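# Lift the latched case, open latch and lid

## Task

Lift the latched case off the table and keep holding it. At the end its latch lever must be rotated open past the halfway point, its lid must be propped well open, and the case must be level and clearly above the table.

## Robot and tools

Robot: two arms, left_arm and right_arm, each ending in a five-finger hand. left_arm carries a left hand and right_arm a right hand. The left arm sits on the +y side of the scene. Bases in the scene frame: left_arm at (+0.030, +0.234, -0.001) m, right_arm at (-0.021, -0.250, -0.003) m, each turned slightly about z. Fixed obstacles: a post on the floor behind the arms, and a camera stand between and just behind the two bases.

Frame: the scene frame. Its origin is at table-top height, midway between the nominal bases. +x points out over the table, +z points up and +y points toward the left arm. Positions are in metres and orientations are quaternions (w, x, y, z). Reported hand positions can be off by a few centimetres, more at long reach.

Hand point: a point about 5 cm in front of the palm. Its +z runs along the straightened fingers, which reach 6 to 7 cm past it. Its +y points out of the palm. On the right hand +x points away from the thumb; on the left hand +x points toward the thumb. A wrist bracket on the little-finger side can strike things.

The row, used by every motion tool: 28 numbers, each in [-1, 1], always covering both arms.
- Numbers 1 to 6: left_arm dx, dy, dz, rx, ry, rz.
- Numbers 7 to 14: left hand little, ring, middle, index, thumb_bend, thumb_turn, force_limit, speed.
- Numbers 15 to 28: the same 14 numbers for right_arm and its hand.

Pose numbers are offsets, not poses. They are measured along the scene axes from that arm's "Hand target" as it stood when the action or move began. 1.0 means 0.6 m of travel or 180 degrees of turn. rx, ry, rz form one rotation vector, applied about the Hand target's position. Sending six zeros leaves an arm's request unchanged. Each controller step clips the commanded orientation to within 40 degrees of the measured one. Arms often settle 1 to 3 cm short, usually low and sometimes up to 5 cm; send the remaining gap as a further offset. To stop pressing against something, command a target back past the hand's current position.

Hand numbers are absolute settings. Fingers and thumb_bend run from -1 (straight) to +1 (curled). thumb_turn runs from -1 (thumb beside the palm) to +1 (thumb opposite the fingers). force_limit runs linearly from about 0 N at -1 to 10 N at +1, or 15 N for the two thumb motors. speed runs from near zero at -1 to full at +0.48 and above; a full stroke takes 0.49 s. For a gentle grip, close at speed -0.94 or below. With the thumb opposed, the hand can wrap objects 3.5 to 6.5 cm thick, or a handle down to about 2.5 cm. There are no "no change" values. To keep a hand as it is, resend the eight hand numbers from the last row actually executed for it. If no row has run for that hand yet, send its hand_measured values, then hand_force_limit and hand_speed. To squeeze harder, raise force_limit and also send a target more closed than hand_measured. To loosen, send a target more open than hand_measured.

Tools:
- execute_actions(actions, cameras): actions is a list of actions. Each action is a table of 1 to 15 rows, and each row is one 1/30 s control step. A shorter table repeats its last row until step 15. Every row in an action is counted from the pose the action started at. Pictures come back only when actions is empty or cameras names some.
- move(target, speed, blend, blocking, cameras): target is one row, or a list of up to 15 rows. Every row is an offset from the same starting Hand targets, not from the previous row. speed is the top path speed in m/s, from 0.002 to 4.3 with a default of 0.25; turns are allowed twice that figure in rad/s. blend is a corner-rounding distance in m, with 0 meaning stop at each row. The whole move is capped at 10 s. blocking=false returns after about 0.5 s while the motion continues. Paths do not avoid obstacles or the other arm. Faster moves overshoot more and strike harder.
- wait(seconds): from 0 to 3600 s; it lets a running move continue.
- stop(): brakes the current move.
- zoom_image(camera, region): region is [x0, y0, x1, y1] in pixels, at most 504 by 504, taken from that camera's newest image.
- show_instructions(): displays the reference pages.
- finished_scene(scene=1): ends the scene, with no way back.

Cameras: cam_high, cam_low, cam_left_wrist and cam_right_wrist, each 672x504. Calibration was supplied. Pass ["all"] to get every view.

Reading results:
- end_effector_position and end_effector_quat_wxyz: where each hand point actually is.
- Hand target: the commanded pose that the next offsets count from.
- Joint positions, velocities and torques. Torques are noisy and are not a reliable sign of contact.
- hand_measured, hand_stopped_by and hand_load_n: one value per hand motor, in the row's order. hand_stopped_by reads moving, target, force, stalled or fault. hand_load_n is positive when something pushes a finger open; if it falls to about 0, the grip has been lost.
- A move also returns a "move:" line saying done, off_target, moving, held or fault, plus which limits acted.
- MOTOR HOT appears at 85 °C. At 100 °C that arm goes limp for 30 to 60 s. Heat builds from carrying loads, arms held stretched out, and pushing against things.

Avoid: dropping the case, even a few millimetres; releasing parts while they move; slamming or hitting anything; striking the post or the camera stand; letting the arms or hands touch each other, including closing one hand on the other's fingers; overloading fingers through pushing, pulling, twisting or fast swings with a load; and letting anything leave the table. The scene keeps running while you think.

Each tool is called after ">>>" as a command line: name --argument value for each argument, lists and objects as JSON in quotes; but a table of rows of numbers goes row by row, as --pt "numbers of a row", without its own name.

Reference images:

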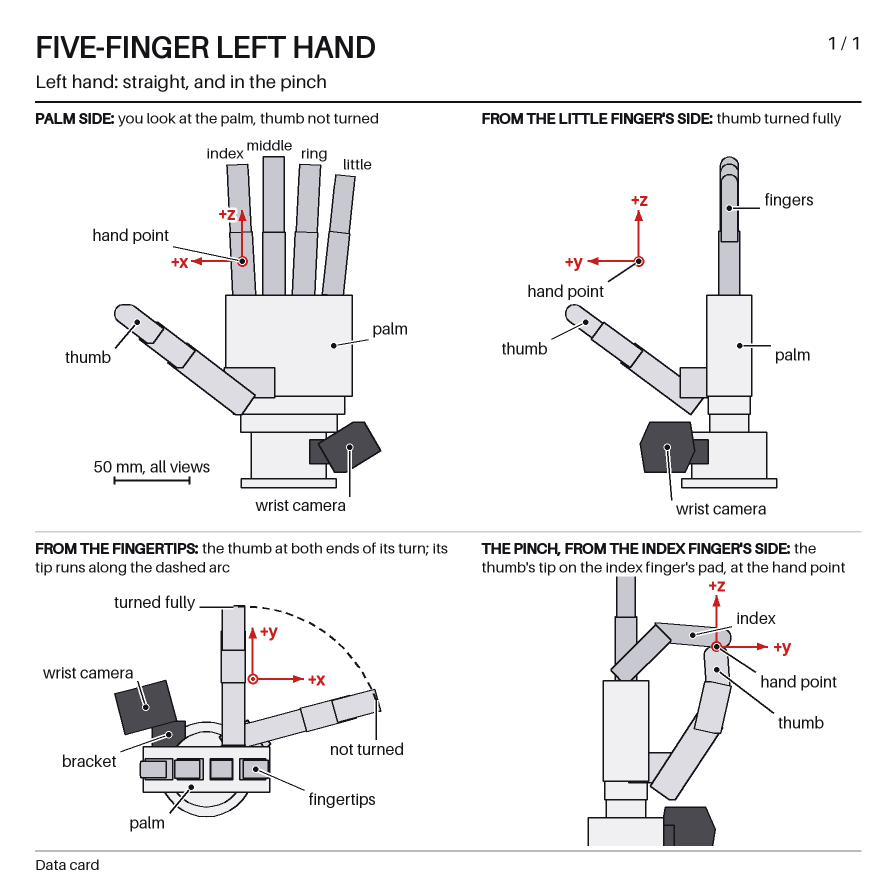

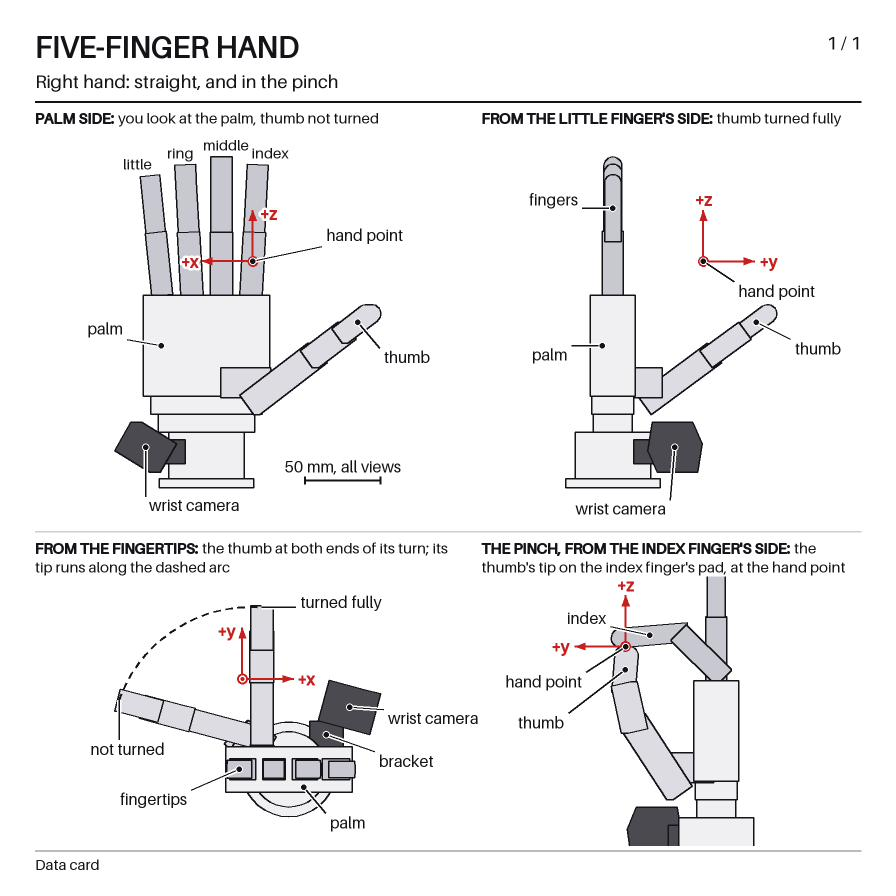

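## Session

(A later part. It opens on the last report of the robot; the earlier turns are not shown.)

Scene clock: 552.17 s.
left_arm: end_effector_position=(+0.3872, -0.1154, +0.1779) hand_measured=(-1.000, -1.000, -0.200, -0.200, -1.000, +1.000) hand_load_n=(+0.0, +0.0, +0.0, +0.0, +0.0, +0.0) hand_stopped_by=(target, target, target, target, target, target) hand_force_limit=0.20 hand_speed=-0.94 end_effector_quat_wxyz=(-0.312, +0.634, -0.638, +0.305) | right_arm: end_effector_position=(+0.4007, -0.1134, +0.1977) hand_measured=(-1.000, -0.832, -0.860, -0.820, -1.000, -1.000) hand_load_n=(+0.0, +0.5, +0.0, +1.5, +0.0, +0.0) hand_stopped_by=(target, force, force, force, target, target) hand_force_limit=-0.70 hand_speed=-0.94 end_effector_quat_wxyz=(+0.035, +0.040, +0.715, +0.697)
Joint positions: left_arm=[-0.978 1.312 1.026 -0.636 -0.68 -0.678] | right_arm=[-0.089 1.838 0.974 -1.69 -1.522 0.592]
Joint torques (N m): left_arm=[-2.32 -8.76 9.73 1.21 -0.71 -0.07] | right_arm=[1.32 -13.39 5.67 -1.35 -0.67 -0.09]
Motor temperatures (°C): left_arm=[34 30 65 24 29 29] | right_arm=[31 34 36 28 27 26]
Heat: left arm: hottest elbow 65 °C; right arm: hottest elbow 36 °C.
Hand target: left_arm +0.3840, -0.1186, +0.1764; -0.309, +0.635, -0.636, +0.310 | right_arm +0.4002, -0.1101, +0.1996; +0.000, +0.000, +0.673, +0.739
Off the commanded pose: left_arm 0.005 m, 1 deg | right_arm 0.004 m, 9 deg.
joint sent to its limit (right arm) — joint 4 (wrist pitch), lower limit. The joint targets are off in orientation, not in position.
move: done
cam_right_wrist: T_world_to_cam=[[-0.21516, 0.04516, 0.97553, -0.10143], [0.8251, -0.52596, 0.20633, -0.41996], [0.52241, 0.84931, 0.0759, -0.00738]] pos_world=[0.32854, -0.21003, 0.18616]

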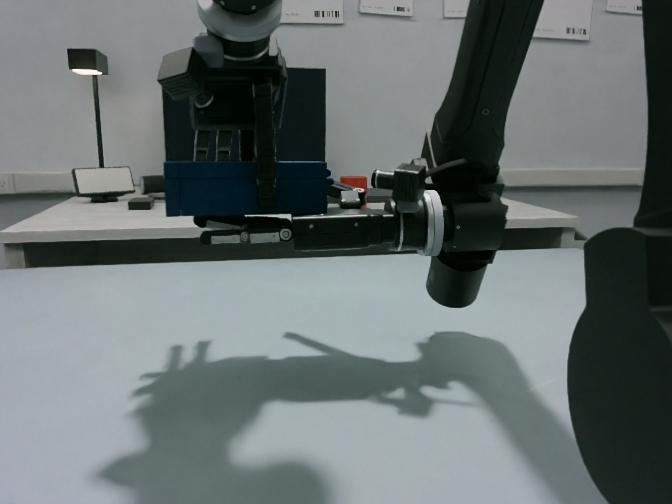

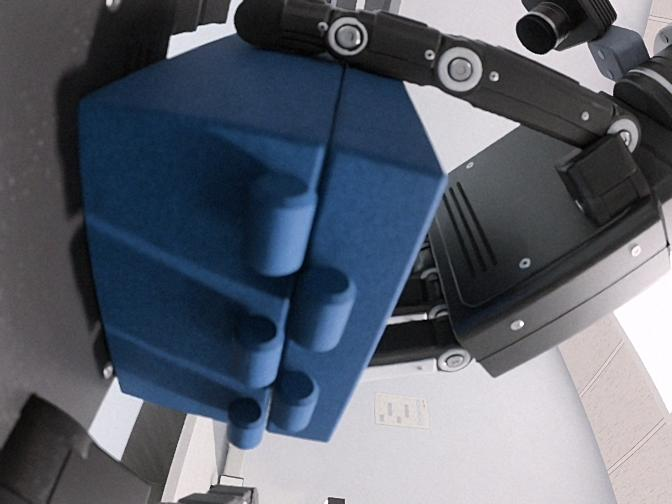

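>>> move --pt "0 0 0 0 0 0 -1 -1 -0.5 -0.5 -1 1 0.2 -0.5 0 0 0 0 0 0 -1 -0.6 -0.6 -0.6 -1 -1 -0.7 -0.94" --pt "-0.022 0 0.005 0 0 0 -1 -1 -0.5 -0.5 -1 1 0.2 -0.5 0 0 0 0 0 0 -1 -0.6 -0.6 -0.6 -1 -1 -0.7 -0.94" --pt "-0.022 0 0.17 0 0 0 -1 -1 -0.5 -0.5 -1 1 0.2 -0.5 0 0 0 0 0 0 -1 -0.6 -0.6 -0.6 -1 -1 -0.7 -0.94" --speed 0.06 --cameras '["cam_low","cam_right_wrist","cam_left_wrist"]'

Scene clock: 559.20 s.
left_arm: end_effector_position=(+0.3690, -0.1066, +0.2527) hand_measured=(-1.000, -1.000, -0.500, -0.500, -1.000, +1.000) hand_load_n=(+0.0, +0.0, +0.0, +0.0, +0.0, +0.0) hand_stopped_by=(target, target, target, target, target, target) hand_force_limit=0.20 hand_speed=-0.50 end_effector_quat_wxyz=(-0.315, +0.633, -0.646, +0.287) | right_arm: end_effector_position=(+0.4007, -0.1134, +0.1977) hand_measured=(-1.000, -0.832, -0.860, -0.820, -1.000, -1.000) hand_load_n=(+0.0, +0.5, +0.5, +1.0, +0.0, +0.0) hand_stopped_by=(target, force, force, force, target, target) hand_force_limit=-0.70 hand_speed=-0.94 end_effector_quat_wxyz=(+0.035, +0.040, +0.715, +0.697)
Joint positions: left_arm=[-1.003 1.253 1.188 -0.913 -0.696 -0.705] | right_arm=[-0.089 1.838 0.974 -1.69 -1.522 0.592]
Joint torques (N m): left_arm=[-2.2 -8.47 14.68 0.36 -0.71 -0.06] | right_arm=[1.26 -13.45 5.7 -1.22 -0.7 -0.11]
Motor temperatures (°C): left_arm=[34 30 65 24 29 29] | right_arm=[30 34 36 28 27 26]
Heat: left arm: hottest elbow 65 °C; right arm: hottest elbow 36 °C.
Hand target: left_arm +0.3709, -0.1185, +0.2784; -0.310, +0.636, -0.636, +0.310 | right_arm +0.4002, -0.1101, +0.1996; +0.000, +0.000, +0.673, +0.739
Off the commanded pose: left_arm 0.028 m, 3 deg | right_arm 0.004 m, 9 deg.
joint sent to its limit (right arm) — joint 4 (wrist pitch), lower limit. The joint targets are off in orientation, not in position.
move: off_target (left_arm)
cam_left_wrist: T_world_to_cam=[[0.63284, -0.20517, 0.74661, -0.44687], [-0.49699, -0.84704, 0.18849, 0.04459], [0.59374, -0.49034, -0.638, 0.00865]] pos_world=[0.29982, -0.04967, 0.33075]
cam_right_wrist: T_world_to_cam=[[-0.21516, 0.04516, 0.97553, -0.10143], [0.8251, -0.52596, 0.20633, -0.41996], [0.52241, 0.84931, 0.0759, -0.00738]] pos_world=[0.32854, -0.21003, 0.18616]
Images, in order (width x height): cam_low 672x504, cam_left_wrist 672x504, cam_right_wrist 672x504.

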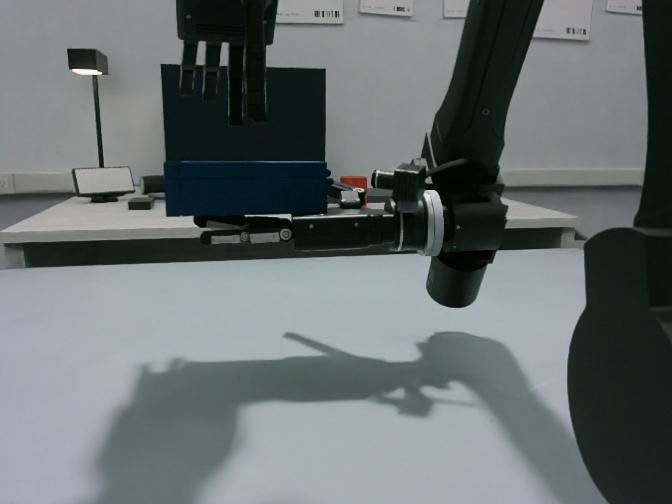

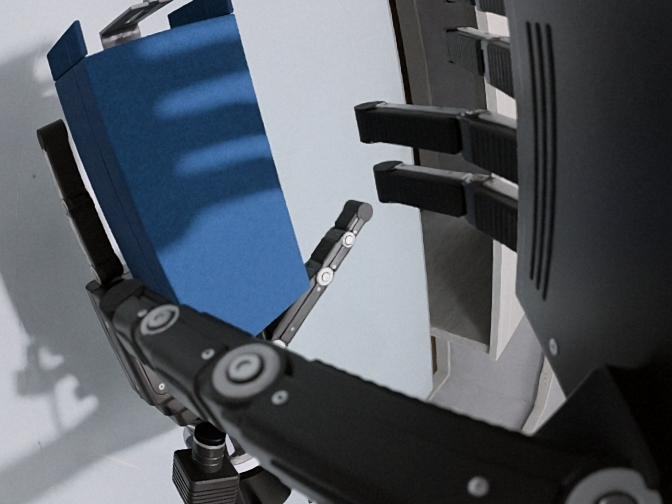

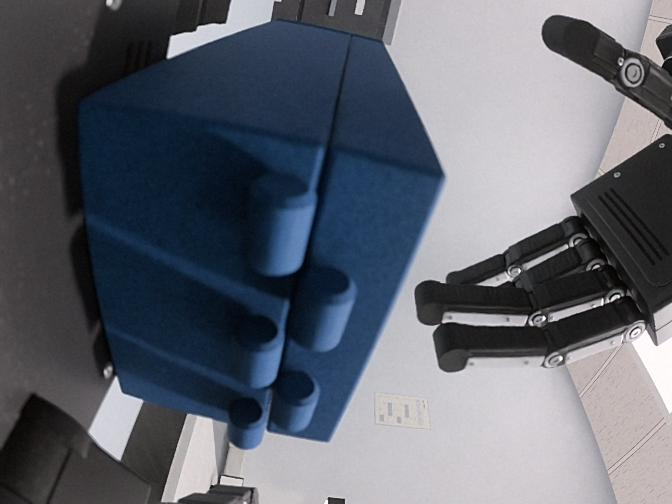

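>>> move --target '[0,0,0,0,0,0,-1,-1,-0.5,-0.5,-1,1,0.2,-0.5,0,0,0,0,0,0,-0.6,-0.6,-0.6,-0.6,-1,-1,-0.7,-0.9]' --cameras '["cam_low","cam_right_wrist","cam_left_wrist"]'

Scene clock: 567.87 s.
left_arm: end_effector_position=(+0.3690, -0.1066, +0.2527) hand_measured=(-1.000, -1.000, -0.500, -0.500, -1.000, +1.000) hand_load_n=(+0.0, +0.0, +0.0, +0.0, +0.0, +0.0) hand_stopped_by=(target, target, target, target, target, target) hand_force_limit=0.20 hand_speed=-0.50 end_effector_quat_wxyz=(-0.315, +0.633, -0.646, +0.287) | right_arm: end_effector_position=(+0.4007, -0.1134, +0.1977) hand_measured=(-0.600, -0.832, -0.860, -0.820, -1.000, -1.000) hand_load_n=(+1.0, +0.5, +0.0, +0.5, +0.0, +0.0) hand_stopped_by=(target, force, force, force, target, target) hand_force_limit=-0.70 hand_speed=-0.90 end_effector_quat_wxyz=(+0.035, +0.040, +0.715, +0.697)
Joint positions: left_arm=[-1.003 1.253 1.188 -0.913 -0.696 -0.705] | right_arm=[-0.089 1.838 0.974 -1.69 -1.522 0.592]
Joint torques (N m): left_arm=[-2.26 -8.53 14.58 0.42 -0.71 -0.07] | right_arm=[1.03 -13.57 5.75 -1.18 -0.68 -0.09]
Motor temperatures (°C): left_arm=[34 30 66 24 29 29] | right_arm=[30 34 36 28 27 26]
Heat: left arm: hottest elbow 66 °C; right arm: hottest elbow 36 °C.
Hand target: left_arm +0.3709, -0.1185, +0.2784; -0.310, +0.635, -0.636, +0.310 | right_arm +0.4002, -0.1101, +0.1996; +0.000, +0.000, +0.673, +0.739
Off the commanded pose: left_arm 0.028 m, 3 deg | right_arm 0.004 m, 9 deg.
joint sent to its limit (right arm) — joint 4 (wrist pitch), lower limit. The joint targets are off in orientation, not in position.
move: done
cam_left_wrist: T_world_to_cam=[[0.63284, -0.20517, 0.74661, -0.44687], [-0.49699, -0.84704, 0.18849, 0.04459], [0.59374, -0.49034, -0.638, 0.00865]] pos_world=[0.29982, -0.04967, 0.33075]
cam_right_wrist: T_world_to_cam=[[-0.21516, 0.04516, 0.97553, -0.10143], [0.8251, -0.52596, 0.20633, -0.41996], [0.52241, 0.84931, 0.0759, -0.00738]] pos_world=[0.32854, -0.21003, 0.18616]
Images, in order (width x height): cam_low 672x504, cam_left_wrist 672x504, cam_right_wrist 672x504.

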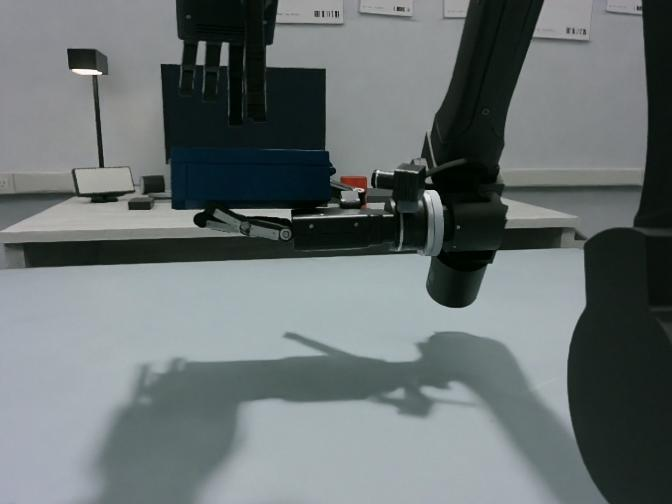

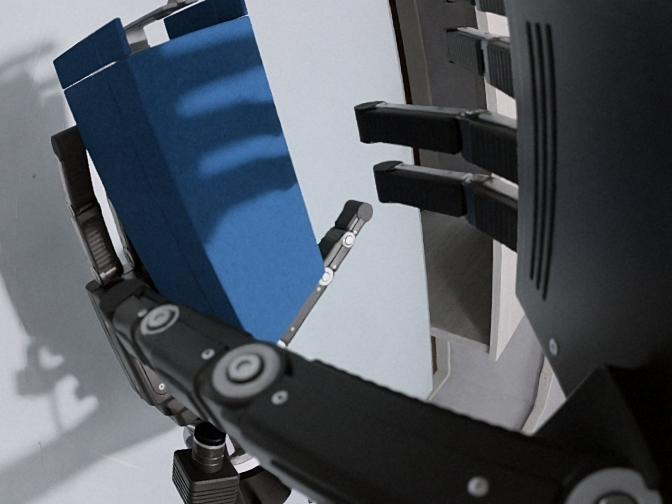

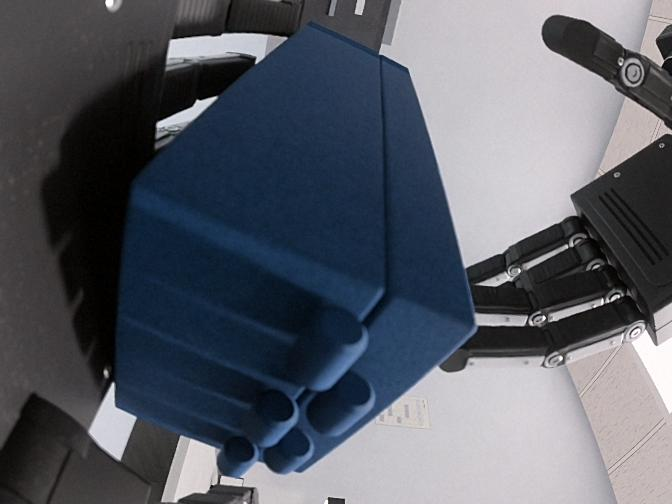

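>>> move --target '[0,0,0,0,0,0,-1,-1,-0.5,-0.5,-1,1,0.2,-0.5,0,0,0,0,0,0,-1,-0.6,-0.6,-0.6,-1,-1,-0.7,-0.94]' --cameras '["cam_low","cam_right_wrist","cam_left_wrist"]'

Scene clock: 572.73 s.
left_arm: end_effector_position=(+0.3690, -0.1066, +0.2527) hand_measured=(-1.000, -1.000, -0.500, -0.500, -1.000, +1.000) hand_load_n=(+0.5, +0.0, +0.0, +0.0, +0.0, +0.0) hand_stopped_by=(target, target, target, target, target, target) hand_force_limit=0.20 hand_speed=-0.50 end_effector_quat_wxyz=(-0.315, +0.633, -0.646, +0.287) | right_arm: end_effector_position=(+0.4007, -0.1134, +0.1977) hand_measured=(-1.000, -0.832, -0.860, -0.820, -1.000, -1.000) hand_load_n=(+0.0, +0.0, +0.0, +1.0, +0.0, +0.0) hand_stopped_by=(target, force, force, force, target, target) hand_force_limit=-0.70 hand_speed=-0.94 end_effector_quat_wxyz=(+0.035, +0.040, +0.715, +0.697)
Joint positions: left_arm=[-1.003 1.253 1.188 -0.913 -0.696 -0.705] | right_arm=[-0.089 1.838 0.974 -1.69 -1.522 0.592]
Joint torques (N m): left_arm=[-2.26 -8.59 14.58 0.4 -0.71 -0.07] | right_arm=[1.26 -13.39 5.7 -1.28 -0.7 -0.09]
Motor temperatures (°C): left_arm=[34 30 67 24 29 28] | right_arm=[30 34 36 28 27 26]
Heat: left arm: hottest elbow 67 °C; right arm: hottest elbow 36 °C.
Hand target: left_arm +0.3709, -0.1185, +0.2784; -0.310, +0.635, -0.636, +0.310 | right_arm +0.4002, -0.1101, +0.1996; +0.000, +0.000, +0.673, +0.739
Off the commanded pose: left_arm 0.028 m, 3 deg | right_arm 0.004 m, 9 deg.
joint sent to its limit (right arm) — joint 4 (wrist pitch), lower limit. The joint targets are off in orientation, not in position.
move: done
cam_left_wrist: T_world_to_cam=[[0.63284, -0.20517, 0.74661, -0.44687], [-0.49699, -0.84704, 0.18849, 0.04459], [0.59374, -0.49034, -0.638, 0.00865]] pos_world=[0.29982, -0.04967, 0.33075]
cam_right_wrist: T_world_to_cam=[[-0.21516, 0.04516, 0.97553, -0.10143], [0.8251, -0.52596, 0.20633, -0.41996], [0.52241, 0.84931, 0.0759, -0.00738]] pos_world=[0.32854, -0.21003, 0.18616]
Images, in order (width x height): cam_low 672x504, cam_left_wrist 672x504, cam_right_wrist 672x504.

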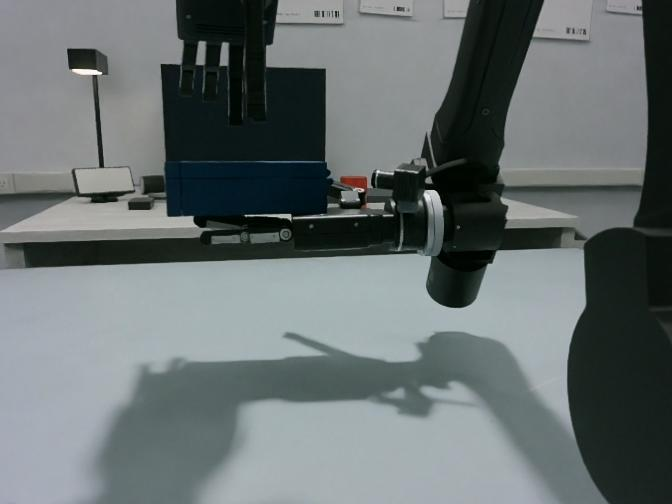

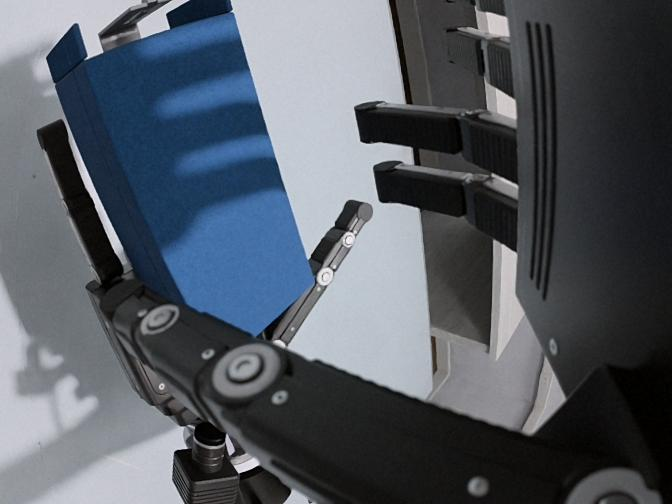

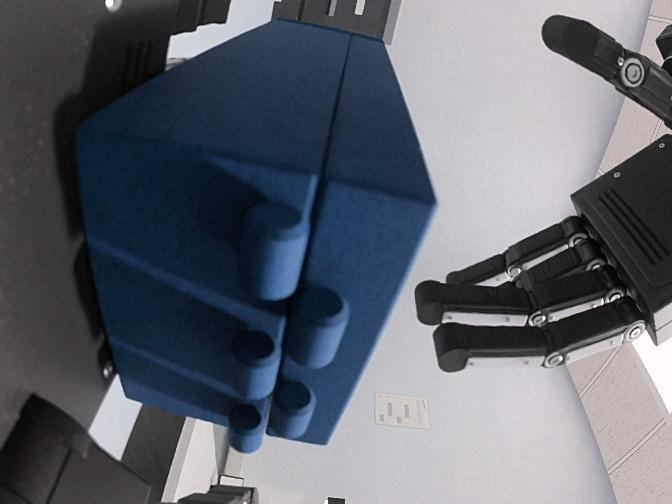

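>>> move --pt "0 0.3 0.03 0 0 -0.05 -1 -1 -0.5 -0.5 -1 1 0.2 -0.5 0 0 0 0 0 0 -1 -0.6 -0.6 -0.6 -1 -1 -0.7 -0.94" --pt "0.032 0.289 -0.27 -0.092 -0.197 -0.266 -1 -1 -1 -1 -1 -1 0.2 0.2 0 0 0 0 0 0 -1 -0.6 -0.6 -0.6 -1 -1 -0.7 -0.94" --speed 0.2 --blend '[0.03,0]' --cameras '["cam_low","cam_high","cam_left_wrist"]'

Scene clock: 589.83 s.
left_arm: end_effector_position=(+0.3920, +0.0505, +0.1237) hand_measured=(-1.000, -1.000, -1.000, -1.000, -1.000, -1.000) hand_load_n=(+0.0, +0.0, +0.0, +0.0, +0.0, -0.5) hand_stopped_by=(target, target, target, target, target, target) hand_force_limit=0.20 hand_speed=0.20 end_effector_quat_wxyz=(+0.247, -0.231, +0.665, -0.666) | right_arm: end_effector_position=(+0.4007, -0.1134, +0.1977) hand_measured=(-1.000, -0.832, -0.860, -0.820, -1.000, -1.000) hand_load_n=(+0.0, +0.5, +0.0, +1.0, +0.0, +0.0) hand_stopped_by=(target, force, force, force, target, target) hand_force_limit=-0.70 hand_speed=-0.94 end_effector_quat_wxyz=(+0.035, +0.040, +0.715, +0.697)
Joint positions: left_arm=[-0.11 1.329 0.279 1.063 0.827 0.011] | right_arm=[-0.089 1.838 0.974 -1.69 -1.522 0.592]
Joint torques (N m): left_arm=[-0.21 -3.6 5.72 1.62 0.11 -0.07] | right_arm=[1.2 -13.57 5.71 -1.18 -0.72 -0.1]
Motor temperatures (°C): left_arm=[34 29 68 24 29 28] | right_arm=[30 34 35 28 27 26]
Heat: left arm: hottest elbow 68 °C; right arm: hottest elbow 35 °C.
Hand target: left_arm +0.3900, +0.0547, +0.1163; +0.242, -0.243, +0.664, -0.664 | right_arm +0.4002, -0.1101, +0.1996; +0.000, +0.000, +0.673, +0.739
Off the commanded pose: left_arm 0.009 m, 2 deg | right_arm 0.004 m, 9 deg.
joint sent to its limit (right arm) — joint 4 (wrist pitch), lower limit. The joint targets are off in orientation, not in position.
move: done
cam_left_wrist: T_world_to_cam=[[-0.15008, -0.12189, 0.98113, -0.05921], [-0.97796, -0.12736, -0.16542, 0.40936], [0.14512, -0.98434, -0.10009, 0.12404]] pos_world=[0.37345, 0.16702, 0.13822]
Images, in order (width x height): cam_high 672x504, cam_low 672x504, cam_left_wrist 672x504.

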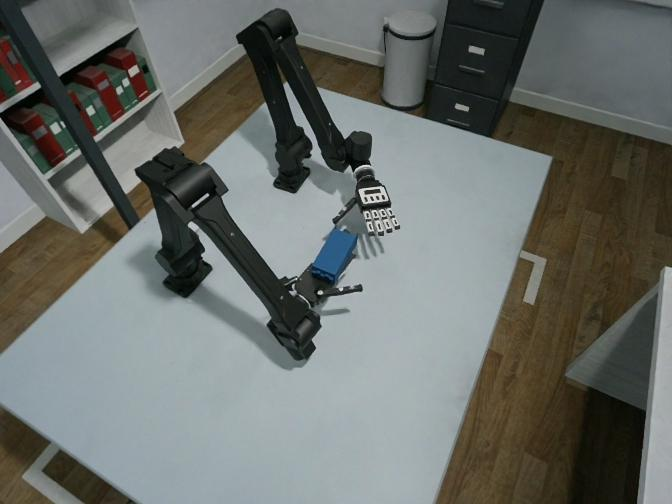

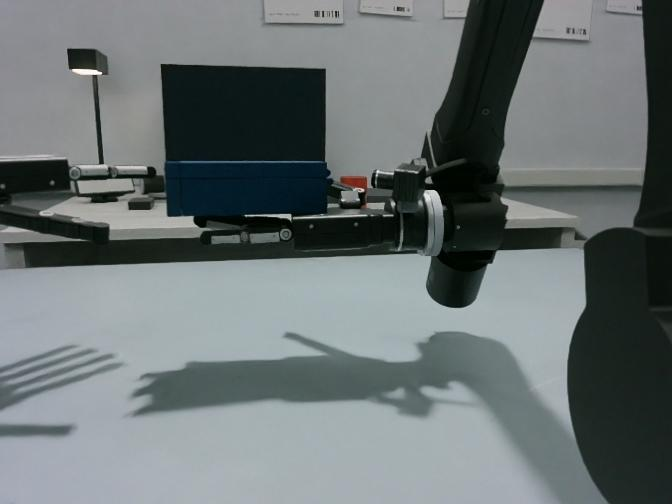

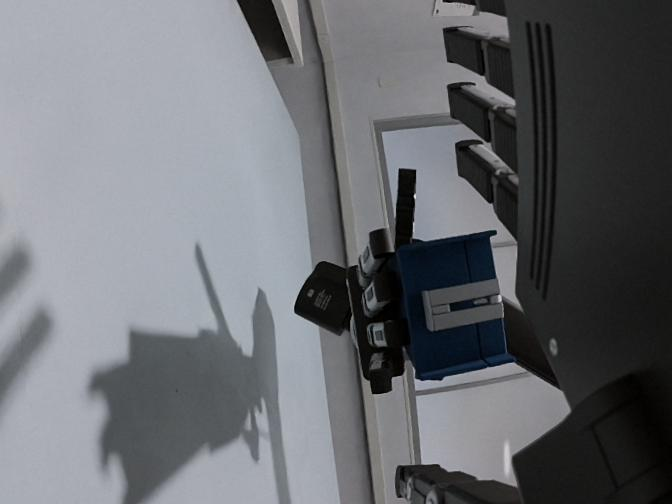

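>>> zoom_image --camera "cam_left_wrist" --region '[380, 220, 530, 390]'

>>> zoom_image --camera "cam_left_wrist" --region '[410, 260, 520, 350]'

Scaled by 2.965 from the camera's image (finer frame: 960x720).

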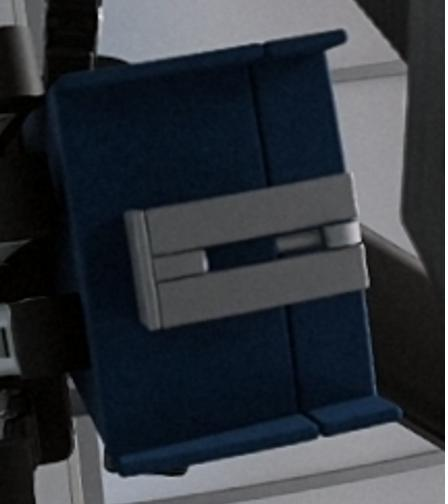

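Scaled by 4.582 from the camera's image (finer frame: 960x720).

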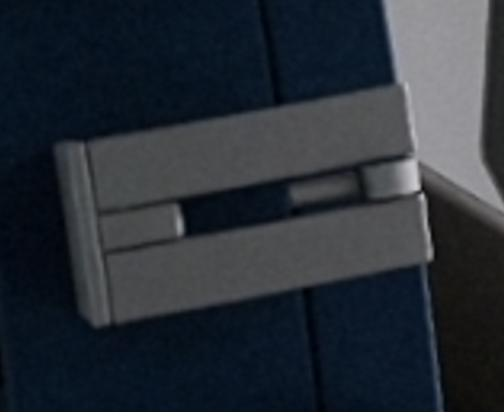

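>>> move --pt "-0.033 0.01 0.273 0.05 0.1 0.13 -1 -1 -0.5 -0.5 -1 1 0.2 0.2 0 0 0 0 0 0 -1 -0.6 -0.6 -0.6 -1 -1 -0.7 -0.94" --pt "-0.032 -0.289 0.24 0.092 0.197 0.266 -1 -1 -0.5 -0.5 -1 1 0.2 0.2 0 0 0 0 0 0 -1 -0.6 -0.6 -0.6 -1 -1 -0.7 -0.94" --speed 0.2 --blend '[0.03,0]' --cameras '["cam_low","cam_right_wrist","cam_left_wrist"]'

Scene clock: 686.17 s.
left_arm: end_effector_position=(+0.3657, -0.1043, +0.2472) hand_measured=(-1.000, -1.000, -0.500, -0.500, -1.000, +1.000) hand_load_n=(+0.0, +0.0, +0.0, +0.0, +0.0, +0.0) hand_stopped_by=(target, target, target, target, target, target) hand_force_limit=0.20 hand_speed=0.20 end_effector_quat_wxyz=(-0.313, +0.633, -0.641, +0.300) | right_arm: end_effector_position=(+0.4007, -0.1134, +0.1977) hand_measured=(-1.000, -0.832, -0.860, -0.820, -1.000, -1.000) hand_load_n=(+0.0, +0.5, +0.0, +1.0, +0.0, +0.0) hand_stopped_by=(target, force, force, force, target, target) hand_force_limit=-0.70 hand_speed=-0.94 end_effector_quat_wxyz=(+0.035, +0.040, +0.715, +0.697)
Joint positions: left_arm=[-1.006 1.227 1.142 -0.865 -0.696 -0.705] | right_arm=[-0.089 1.838 0.974 -1.69 -1.522 0.592]
Joint torques (N m): left_arm=[-2.08 -6.07 14.64 0.44 -0.73 -0.04] | right_arm=[1.55 -13.57 5.78 -1.21 -0.68 -0.07]
Motor temperatures (°C): left_arm=[34 28 51 25 28 28] | right_arm=[30 34 35 27 26 26]
Heat: left arm: hottest elbow 51 °C; right arm: hottest elbow 35 °C.
Hand target: left_arm +0.3709, -0.1186, +0.2605; -0.309, +0.635, -0.636, +0.311 | right_arm +0.4002, -0.1101, +0.1996; +0.000, +0.000, +0.673, +0.739
Off the commanded pose: left_arm 0.020 m, 1 deg | right_arm 0.004 m, 9 deg.
joint sent to its limit (right arm) — joint 4 (wrist pitch), lower limit. The joint targets are off in orientation, not in position.
move: off_target (left_arm)
cam_left_wrist: T_world_to_cam=[[0.61981, -0.19006, 0.76139, -0.43758], [-0.50299, -0.84094, 0.19954, 0.04601], [0.60236, -0.50665, -0.61682, -0.00189]] pos_world=[0.2955, -0.04544, 0.32283]
cam_right_wrist: T_world_to_cam=[[-0.21516, 0.04516, 0.97553, -0.10143], [0.8251, -0.52596, 0.20633, -0.41996], [0.52241, 0.84931, 0.0759, -0.00738]] pos_world=[0.32854, -0.21003, 0.18616]
Images, in order (width x height): cam_low 672x504, cam_left_wrist 672x504, cam_right_wrist 672x504.

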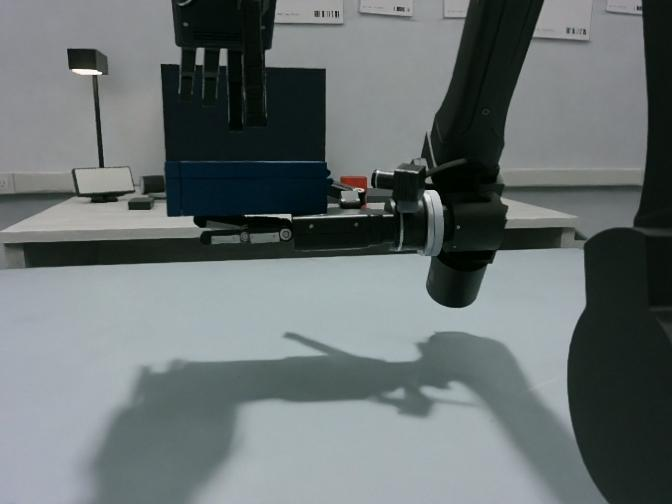

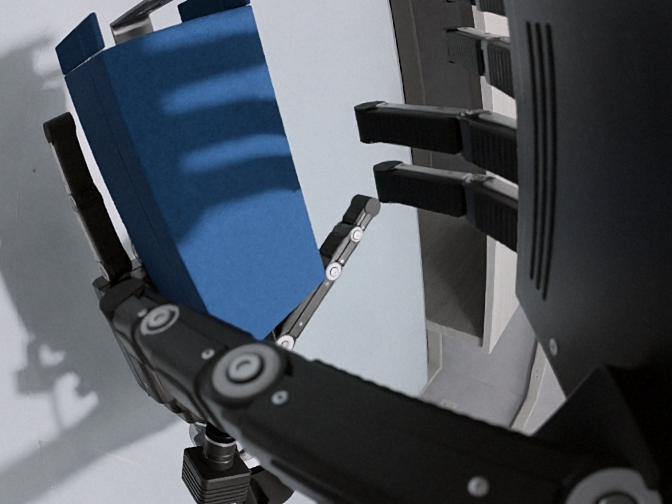

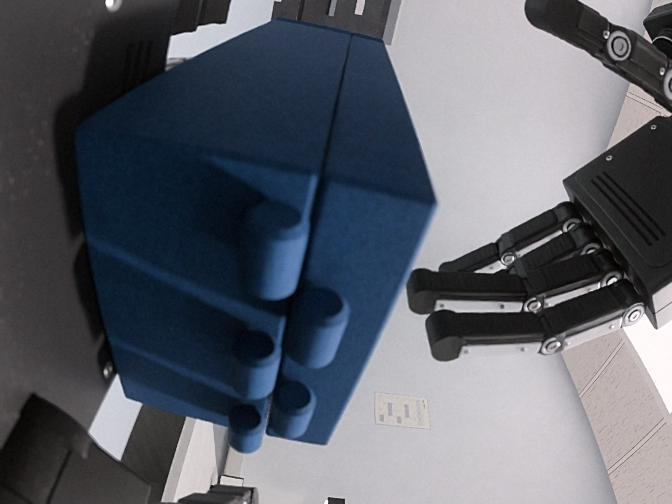

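>>> move --target '[0.003,-0.003,-0.13,0,0,0,-1,-1,-0.5,-0.5,-1,1,0.2,0.2,0,0,0,0,0,0,-1,-0.6,-0.6,-0.6,-1,-1,-0.7,-0.94]' --speed 0.08 --cameras '["cam_low","cam_right_wrist","cam_left_wrist"]'

Scene clock: 701.80 s.
left_arm: end_effector_position=(+0.3742, -0.1162, +0.1943) hand_measured=(-1.000, -1.000, -0.500, -0.500, -1.000, +1.000) hand_load_n=(+0.0, +0.0, +0.0, +0.0, +0.0, +0.0) hand_stopped_by=(target, target, target, target, target, target) hand_force_limit=0.20 hand_speed=0.20 end_effector_quat_wxyz=(-0.310, +0.635, -0.633, +0.315) | right_arm: end_effector_position=(+0.4007, -0.1134, +0.1977) hand_measured=(-1.000, -0.832, -0.860, -0.820, -1.000, -1.000) hand_load_n=(+0.0, +0.5, +0.0, +1.0, +0.0, +0.0) hand_stopped_by=(target, force, force, force, target, target) hand_force_limit=-0.70 hand_speed=-0.94 end_effector_quat_wxyz=(+0.035, +0.040, +0.715, +0.697)
Joint positions: left_arm=[-1.006 1.271 1.028 -0.673 -0.696 -0.706] | right_arm=[-0.089 1.838 0.974 -1.69 -1.522 0.592]
Joint torques (N m): left_arm=[-2.02 -6.71 9.94 1.24 -0.67 -0.06] | right_arm=[1.2 -13.27 5.81 -1.22 -0.69 -0.09]
Heat: left arm: hottest elbow 53 °C; right arm: hottest shoulder 34 °C.
Hand target: left_arm +0.3726, -0.1204, +0.1825; -0.309, +0.635, -0.636, +0.311 | right_arm +0.4002, -0.1101, +0.1996; +0.000, +0.000, +0.673, +0.739
Off the commanded pose: left_arm 0.013 m, 1 deg | right_arm 0.004 m, 9 deg.
joint sent to its limit (right arm) — joint 4 (wrist pitch), lower limit. The joint targets are off in orientation, not in position.
move: off_target (left_arm)
cam_left_wrist: T_world_to_cam=[[0.60511, -0.16803, 0.77821, -0.40008], [-0.50602, -0.83581, 0.213, 0.05004], [0.61464, -0.52268, -0.59078, -0.05719]] pos_world=[0.30257, -0.05529, 0.2669]
cam_right_wrist: T_world_to_cam=[[-0.21516, 0.04516, 0.97553, -0.10143], [0.8251, -0.52596, 0.20633, -0.41996], [0.52241, 0.84931, 0.0759, -0.00738]] pos_world=[0.32854, -0.21003, 0.18616]
Images, in order (width x height): cam_low 672x504, cam_left_wrist 672x504, cam_right_wrist 672x504.

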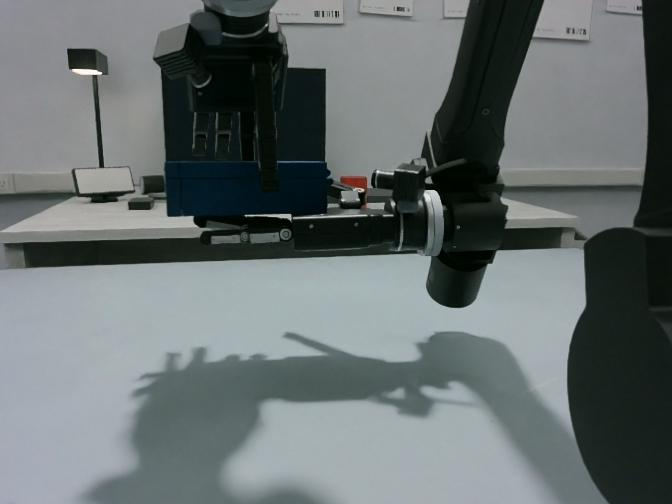

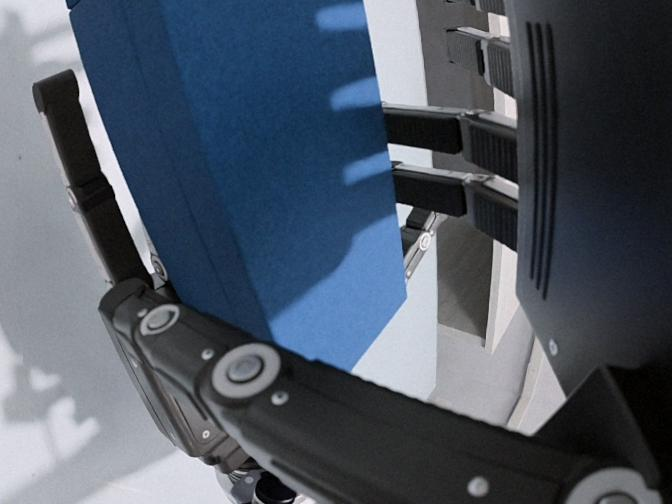

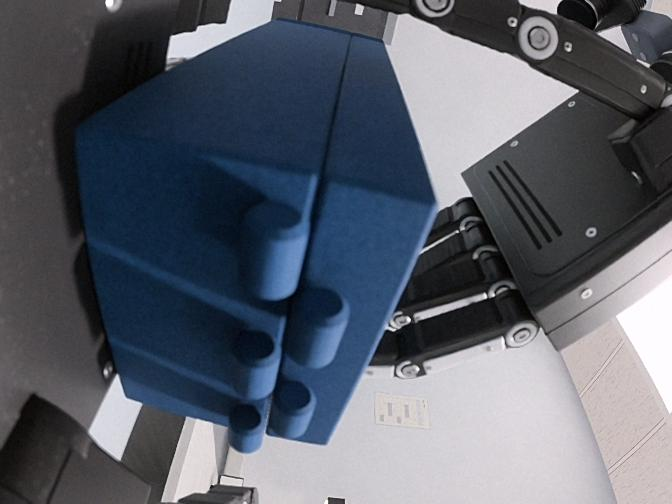

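>>> move --pt "0 0 -0.023 0 0 0 -1 -1 -0.5 -0.5 -1 1 0.2 0.2 0 0 0 0 0 0 -1 -0.6 -0.6 -0.6 -1 -1 -0.7 -0.94" --pt "0.02 0 -0.023 0 0 0 -1 -1 -0.5 -0.5 -1 1 0.2 0.2 0 0 0 0 0 0 -1 -0.6 -0.6 -0.6 -1 -1 -0.7 -0.94" --speed 0.05 --cameras '["cam_low","cam_right_wrist","cam_left_wrist"]'

Scene clock: 707.33 s.
left_arm: end_effector_position=(+0.3776, -0.1206, +0.1751) hand_measured=(-1.000, -1.000, -0.500, -0.500, -1.000, +1.000) hand_load_n=(+0.0, +0.0, +0.0, +0.0, +0.0, +0.0) hand_stopped_by=(target, target, target, target, target, target) hand_force_limit=0.20 hand_speed=0.20 end_effector_quat_wxyz=(-0.307, +0.635, -0.634, +0.316) | right_arm: end_effector_position=(+0.4007, -0.1134, +0.1977) hand_measured=(-1.000, -0.832, -0.860, -0.820, -1.000, -1.000) hand_load_n=(+0.0, +0.5, +0.0, +1.0, +0.0, +0.0) hand_stopped_by=(target, force, force, force, target, target) hand_force_limit=-0.70 hand_speed=-0.94 end_effector_quat_wxyz=(+0.035, +0.040, +0.715, +0.697)
Joint positions: left_arm=[-1.003 1.299 1 -0.614 -0.689 -0.704] | right_arm=[-0.089 1.838 0.974 -1.69 -1.522 0.592]
Joint torques (N m): left_arm=[-0.09 -6.89 10.88 1.21 -0.39 0.14] | right_arm=[1.61 -13.68 5.78 -1.25 -0.69 -0.08]
Heat: left arm: hottest elbow 54 °C; right arm: hottest shoulder 34 °C.
Hand target: left_arm +0.3847, -0.1204, +0.1686; -0.309, +0.635, -0.636, +0.311 | right_arm +0.4002, -0.1101, +0.1996; +0.000, +0.000, +0.673, +0.739
Off the commanded pose: left_arm 0.010 m, 1 deg | right_arm 0.004 m, 9 deg.
joint sent to its limit (right arm) — joint 4 (wrist pitch), lower limit. The joint targets are off in orientation, not in position.
move: done
cam_left_wrist: T_world_to_cam=[[0.60682, -0.16632, 0.77724, -0.38814], [-0.50787, -0.83334, 0.21819, 0.0522], [0.61142, -0.52714, -0.59016, -0.07233]] pos_world=[0.30627, -0.05918, 0.2476]
cam_right_wrist: T_world_to_cam=[[-0.21516, 0.04516, 0.97553, -0.10143], [0.8251, -0.52596, 0.20633, -0.41996], [0.52241, 0.84931, 0.0759, -0.00738]] pos_world=[0.32854, -0.21003, 0.18616]
Images, in order (width x height): cam_low 672x504, cam_left_wrist 672x504, cam_right_wrist 672x504.

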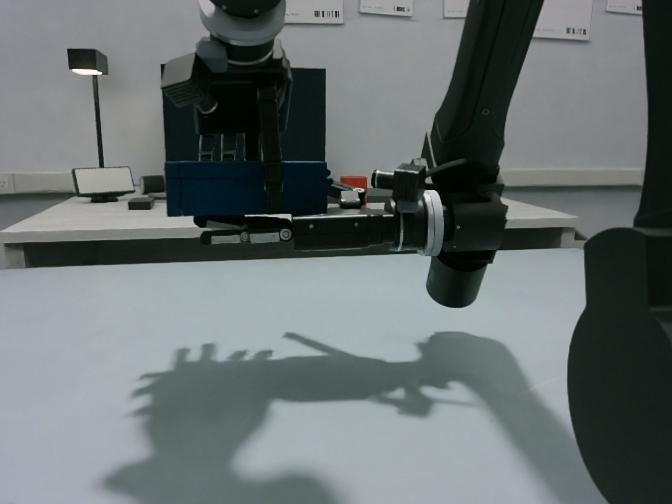

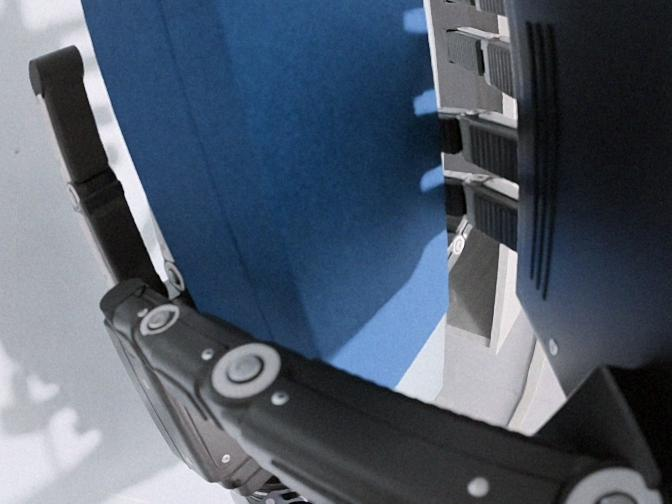

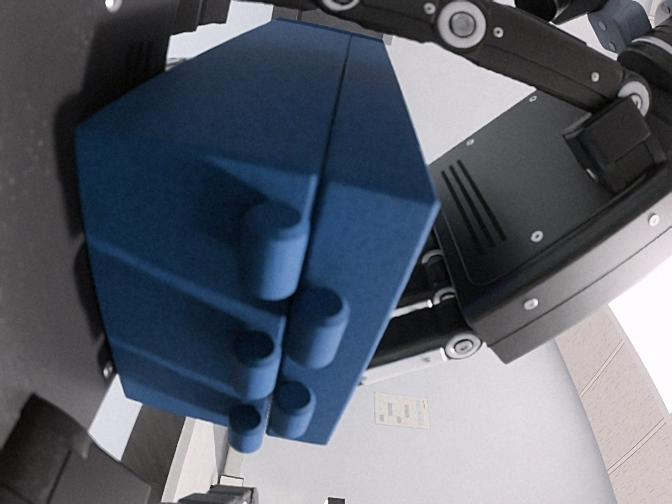

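>>> move --target '[0.017,0,0.003,0,0,0,-1,-1,-0.45,-0.45,-1,1,0.2,-0.8,0,0,0,0,0,0,-1,-0.6,-0.6,-0.6,-1,-1,-0.7,-0.94]' --speed 0.03 --cameras '["cam_low","cam_right_wrist","cam_left_wrist"]'

Scene clock: 711.80 s.
left_arm: end_effector_position=(+0.3850, -0.1162, +0.1697) hand_measured=(-1.000, -1.000, -0.450, -0.450, -1.000, +1.000) hand_load_n=(+0.0, +0.0, +0.0, +0.0, +0.0, +0.0) hand_stopped_by=(target, target, target, target, target, target) hand_force_limit=0.20 hand_speed=-0.80 end_effector_quat_wxyz=(-0.308, +0.636, -0.636, +0.310) | right_arm: end_effector_position=(+0.4007, -0.1134, +0.1977) hand_measured=(-1.000, -0.832, -0.860, -0.820, -1.000, -1.000) hand_load_n=(+0.0, +0.5, +0.0, +1.0, +0.0, +0.0) hand_stopped_by=(target, force, force, force, target, target) hand_force_limit=-0.70 hand_speed=-0.94 end_effector_quat_wxyz=(+0.035, +0.040, +0.715, +0.697)
Joint positions: left_arm=[-0.981 1.311 1 -0.604 -0.677 -0.686] | right_arm=[-0.089 1.838 0.974 -1.69 -1.522 0.592]
Joint torques (N m): left_arm=[-0.26 -6.89 12.12 1.18 -0.39 0.17] | right_arm=[1.14 -13.39 5.68 -1.26 -0.7 -0.09]
Motor temperatures (°C): left_arm=[34 28 55 24 28 28] | right_arm=[30 34 34 27 26 26]
Heat: left arm: hottest elbow 55 °C; right arm: hottest shoulder 34 °C.
Hand target: left_arm +0.3949, -0.1203, +0.1704; -0.309, +0.636, -0.636, +0.311 | right_arm +0.4002, -0.1101, +0.1996; +0.000, +0.000, +0.673, +0.739
Off the commanded pose: left_arm 0.011 m, 0 deg | right_arm 0.004 m, 9 deg.
joint sent to its limit (right arm) — joint 4 (wrist pitch), lower limit. The joint targets are off in orientation, not in position.
move: off_target (left_arm)
cam_left_wrist: T_world_to_cam=[[0.61394, -0.17204, 0.77038, -0.38986], [-0.50366, -0.83685, 0.2145, 0.05939], [0.60779, -0.5197, -0.60042, -0.07375]] pos_world=[0.31408, -0.0557, 0.24332]
cam_right_wrist: T_world_to_cam=[[-0.21516, 0.04516, 0.97553, -0.10143], [0.8251, -0.52596, 0.20633, -0.41996], [0.52241, 0.84931, 0.0759, -0.00738]] pos_world=[0.32854, -0.21003, 0.18616]
Images, in order (width x height): cam_low 672x504, cam_left_wrist 672x504, cam_right_wrist 672x504.

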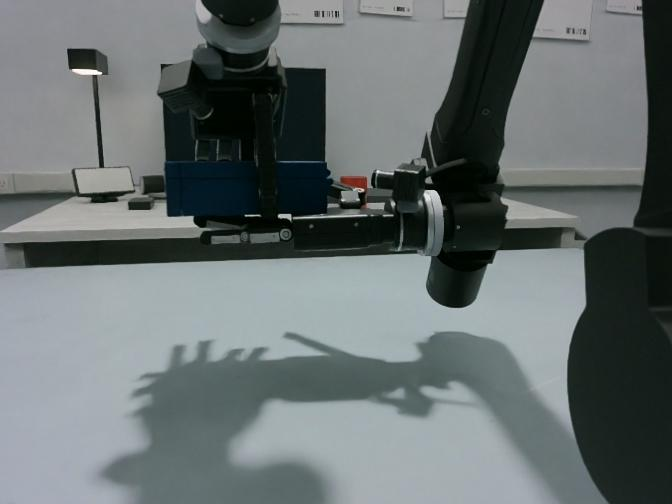

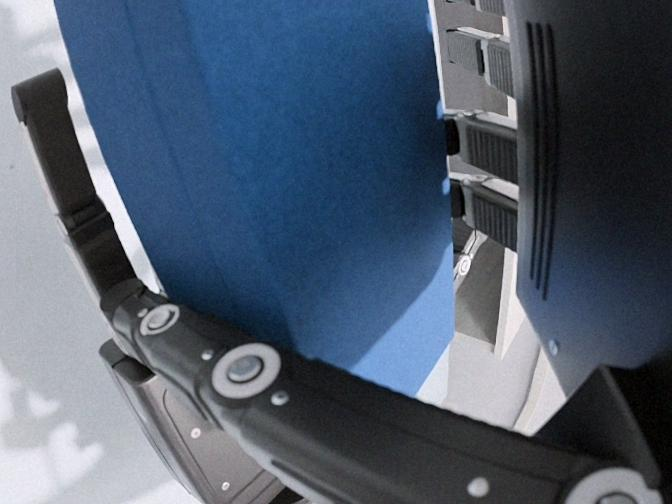

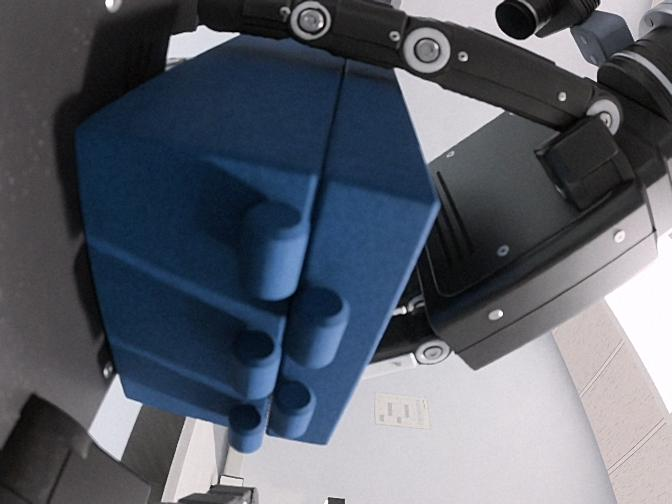

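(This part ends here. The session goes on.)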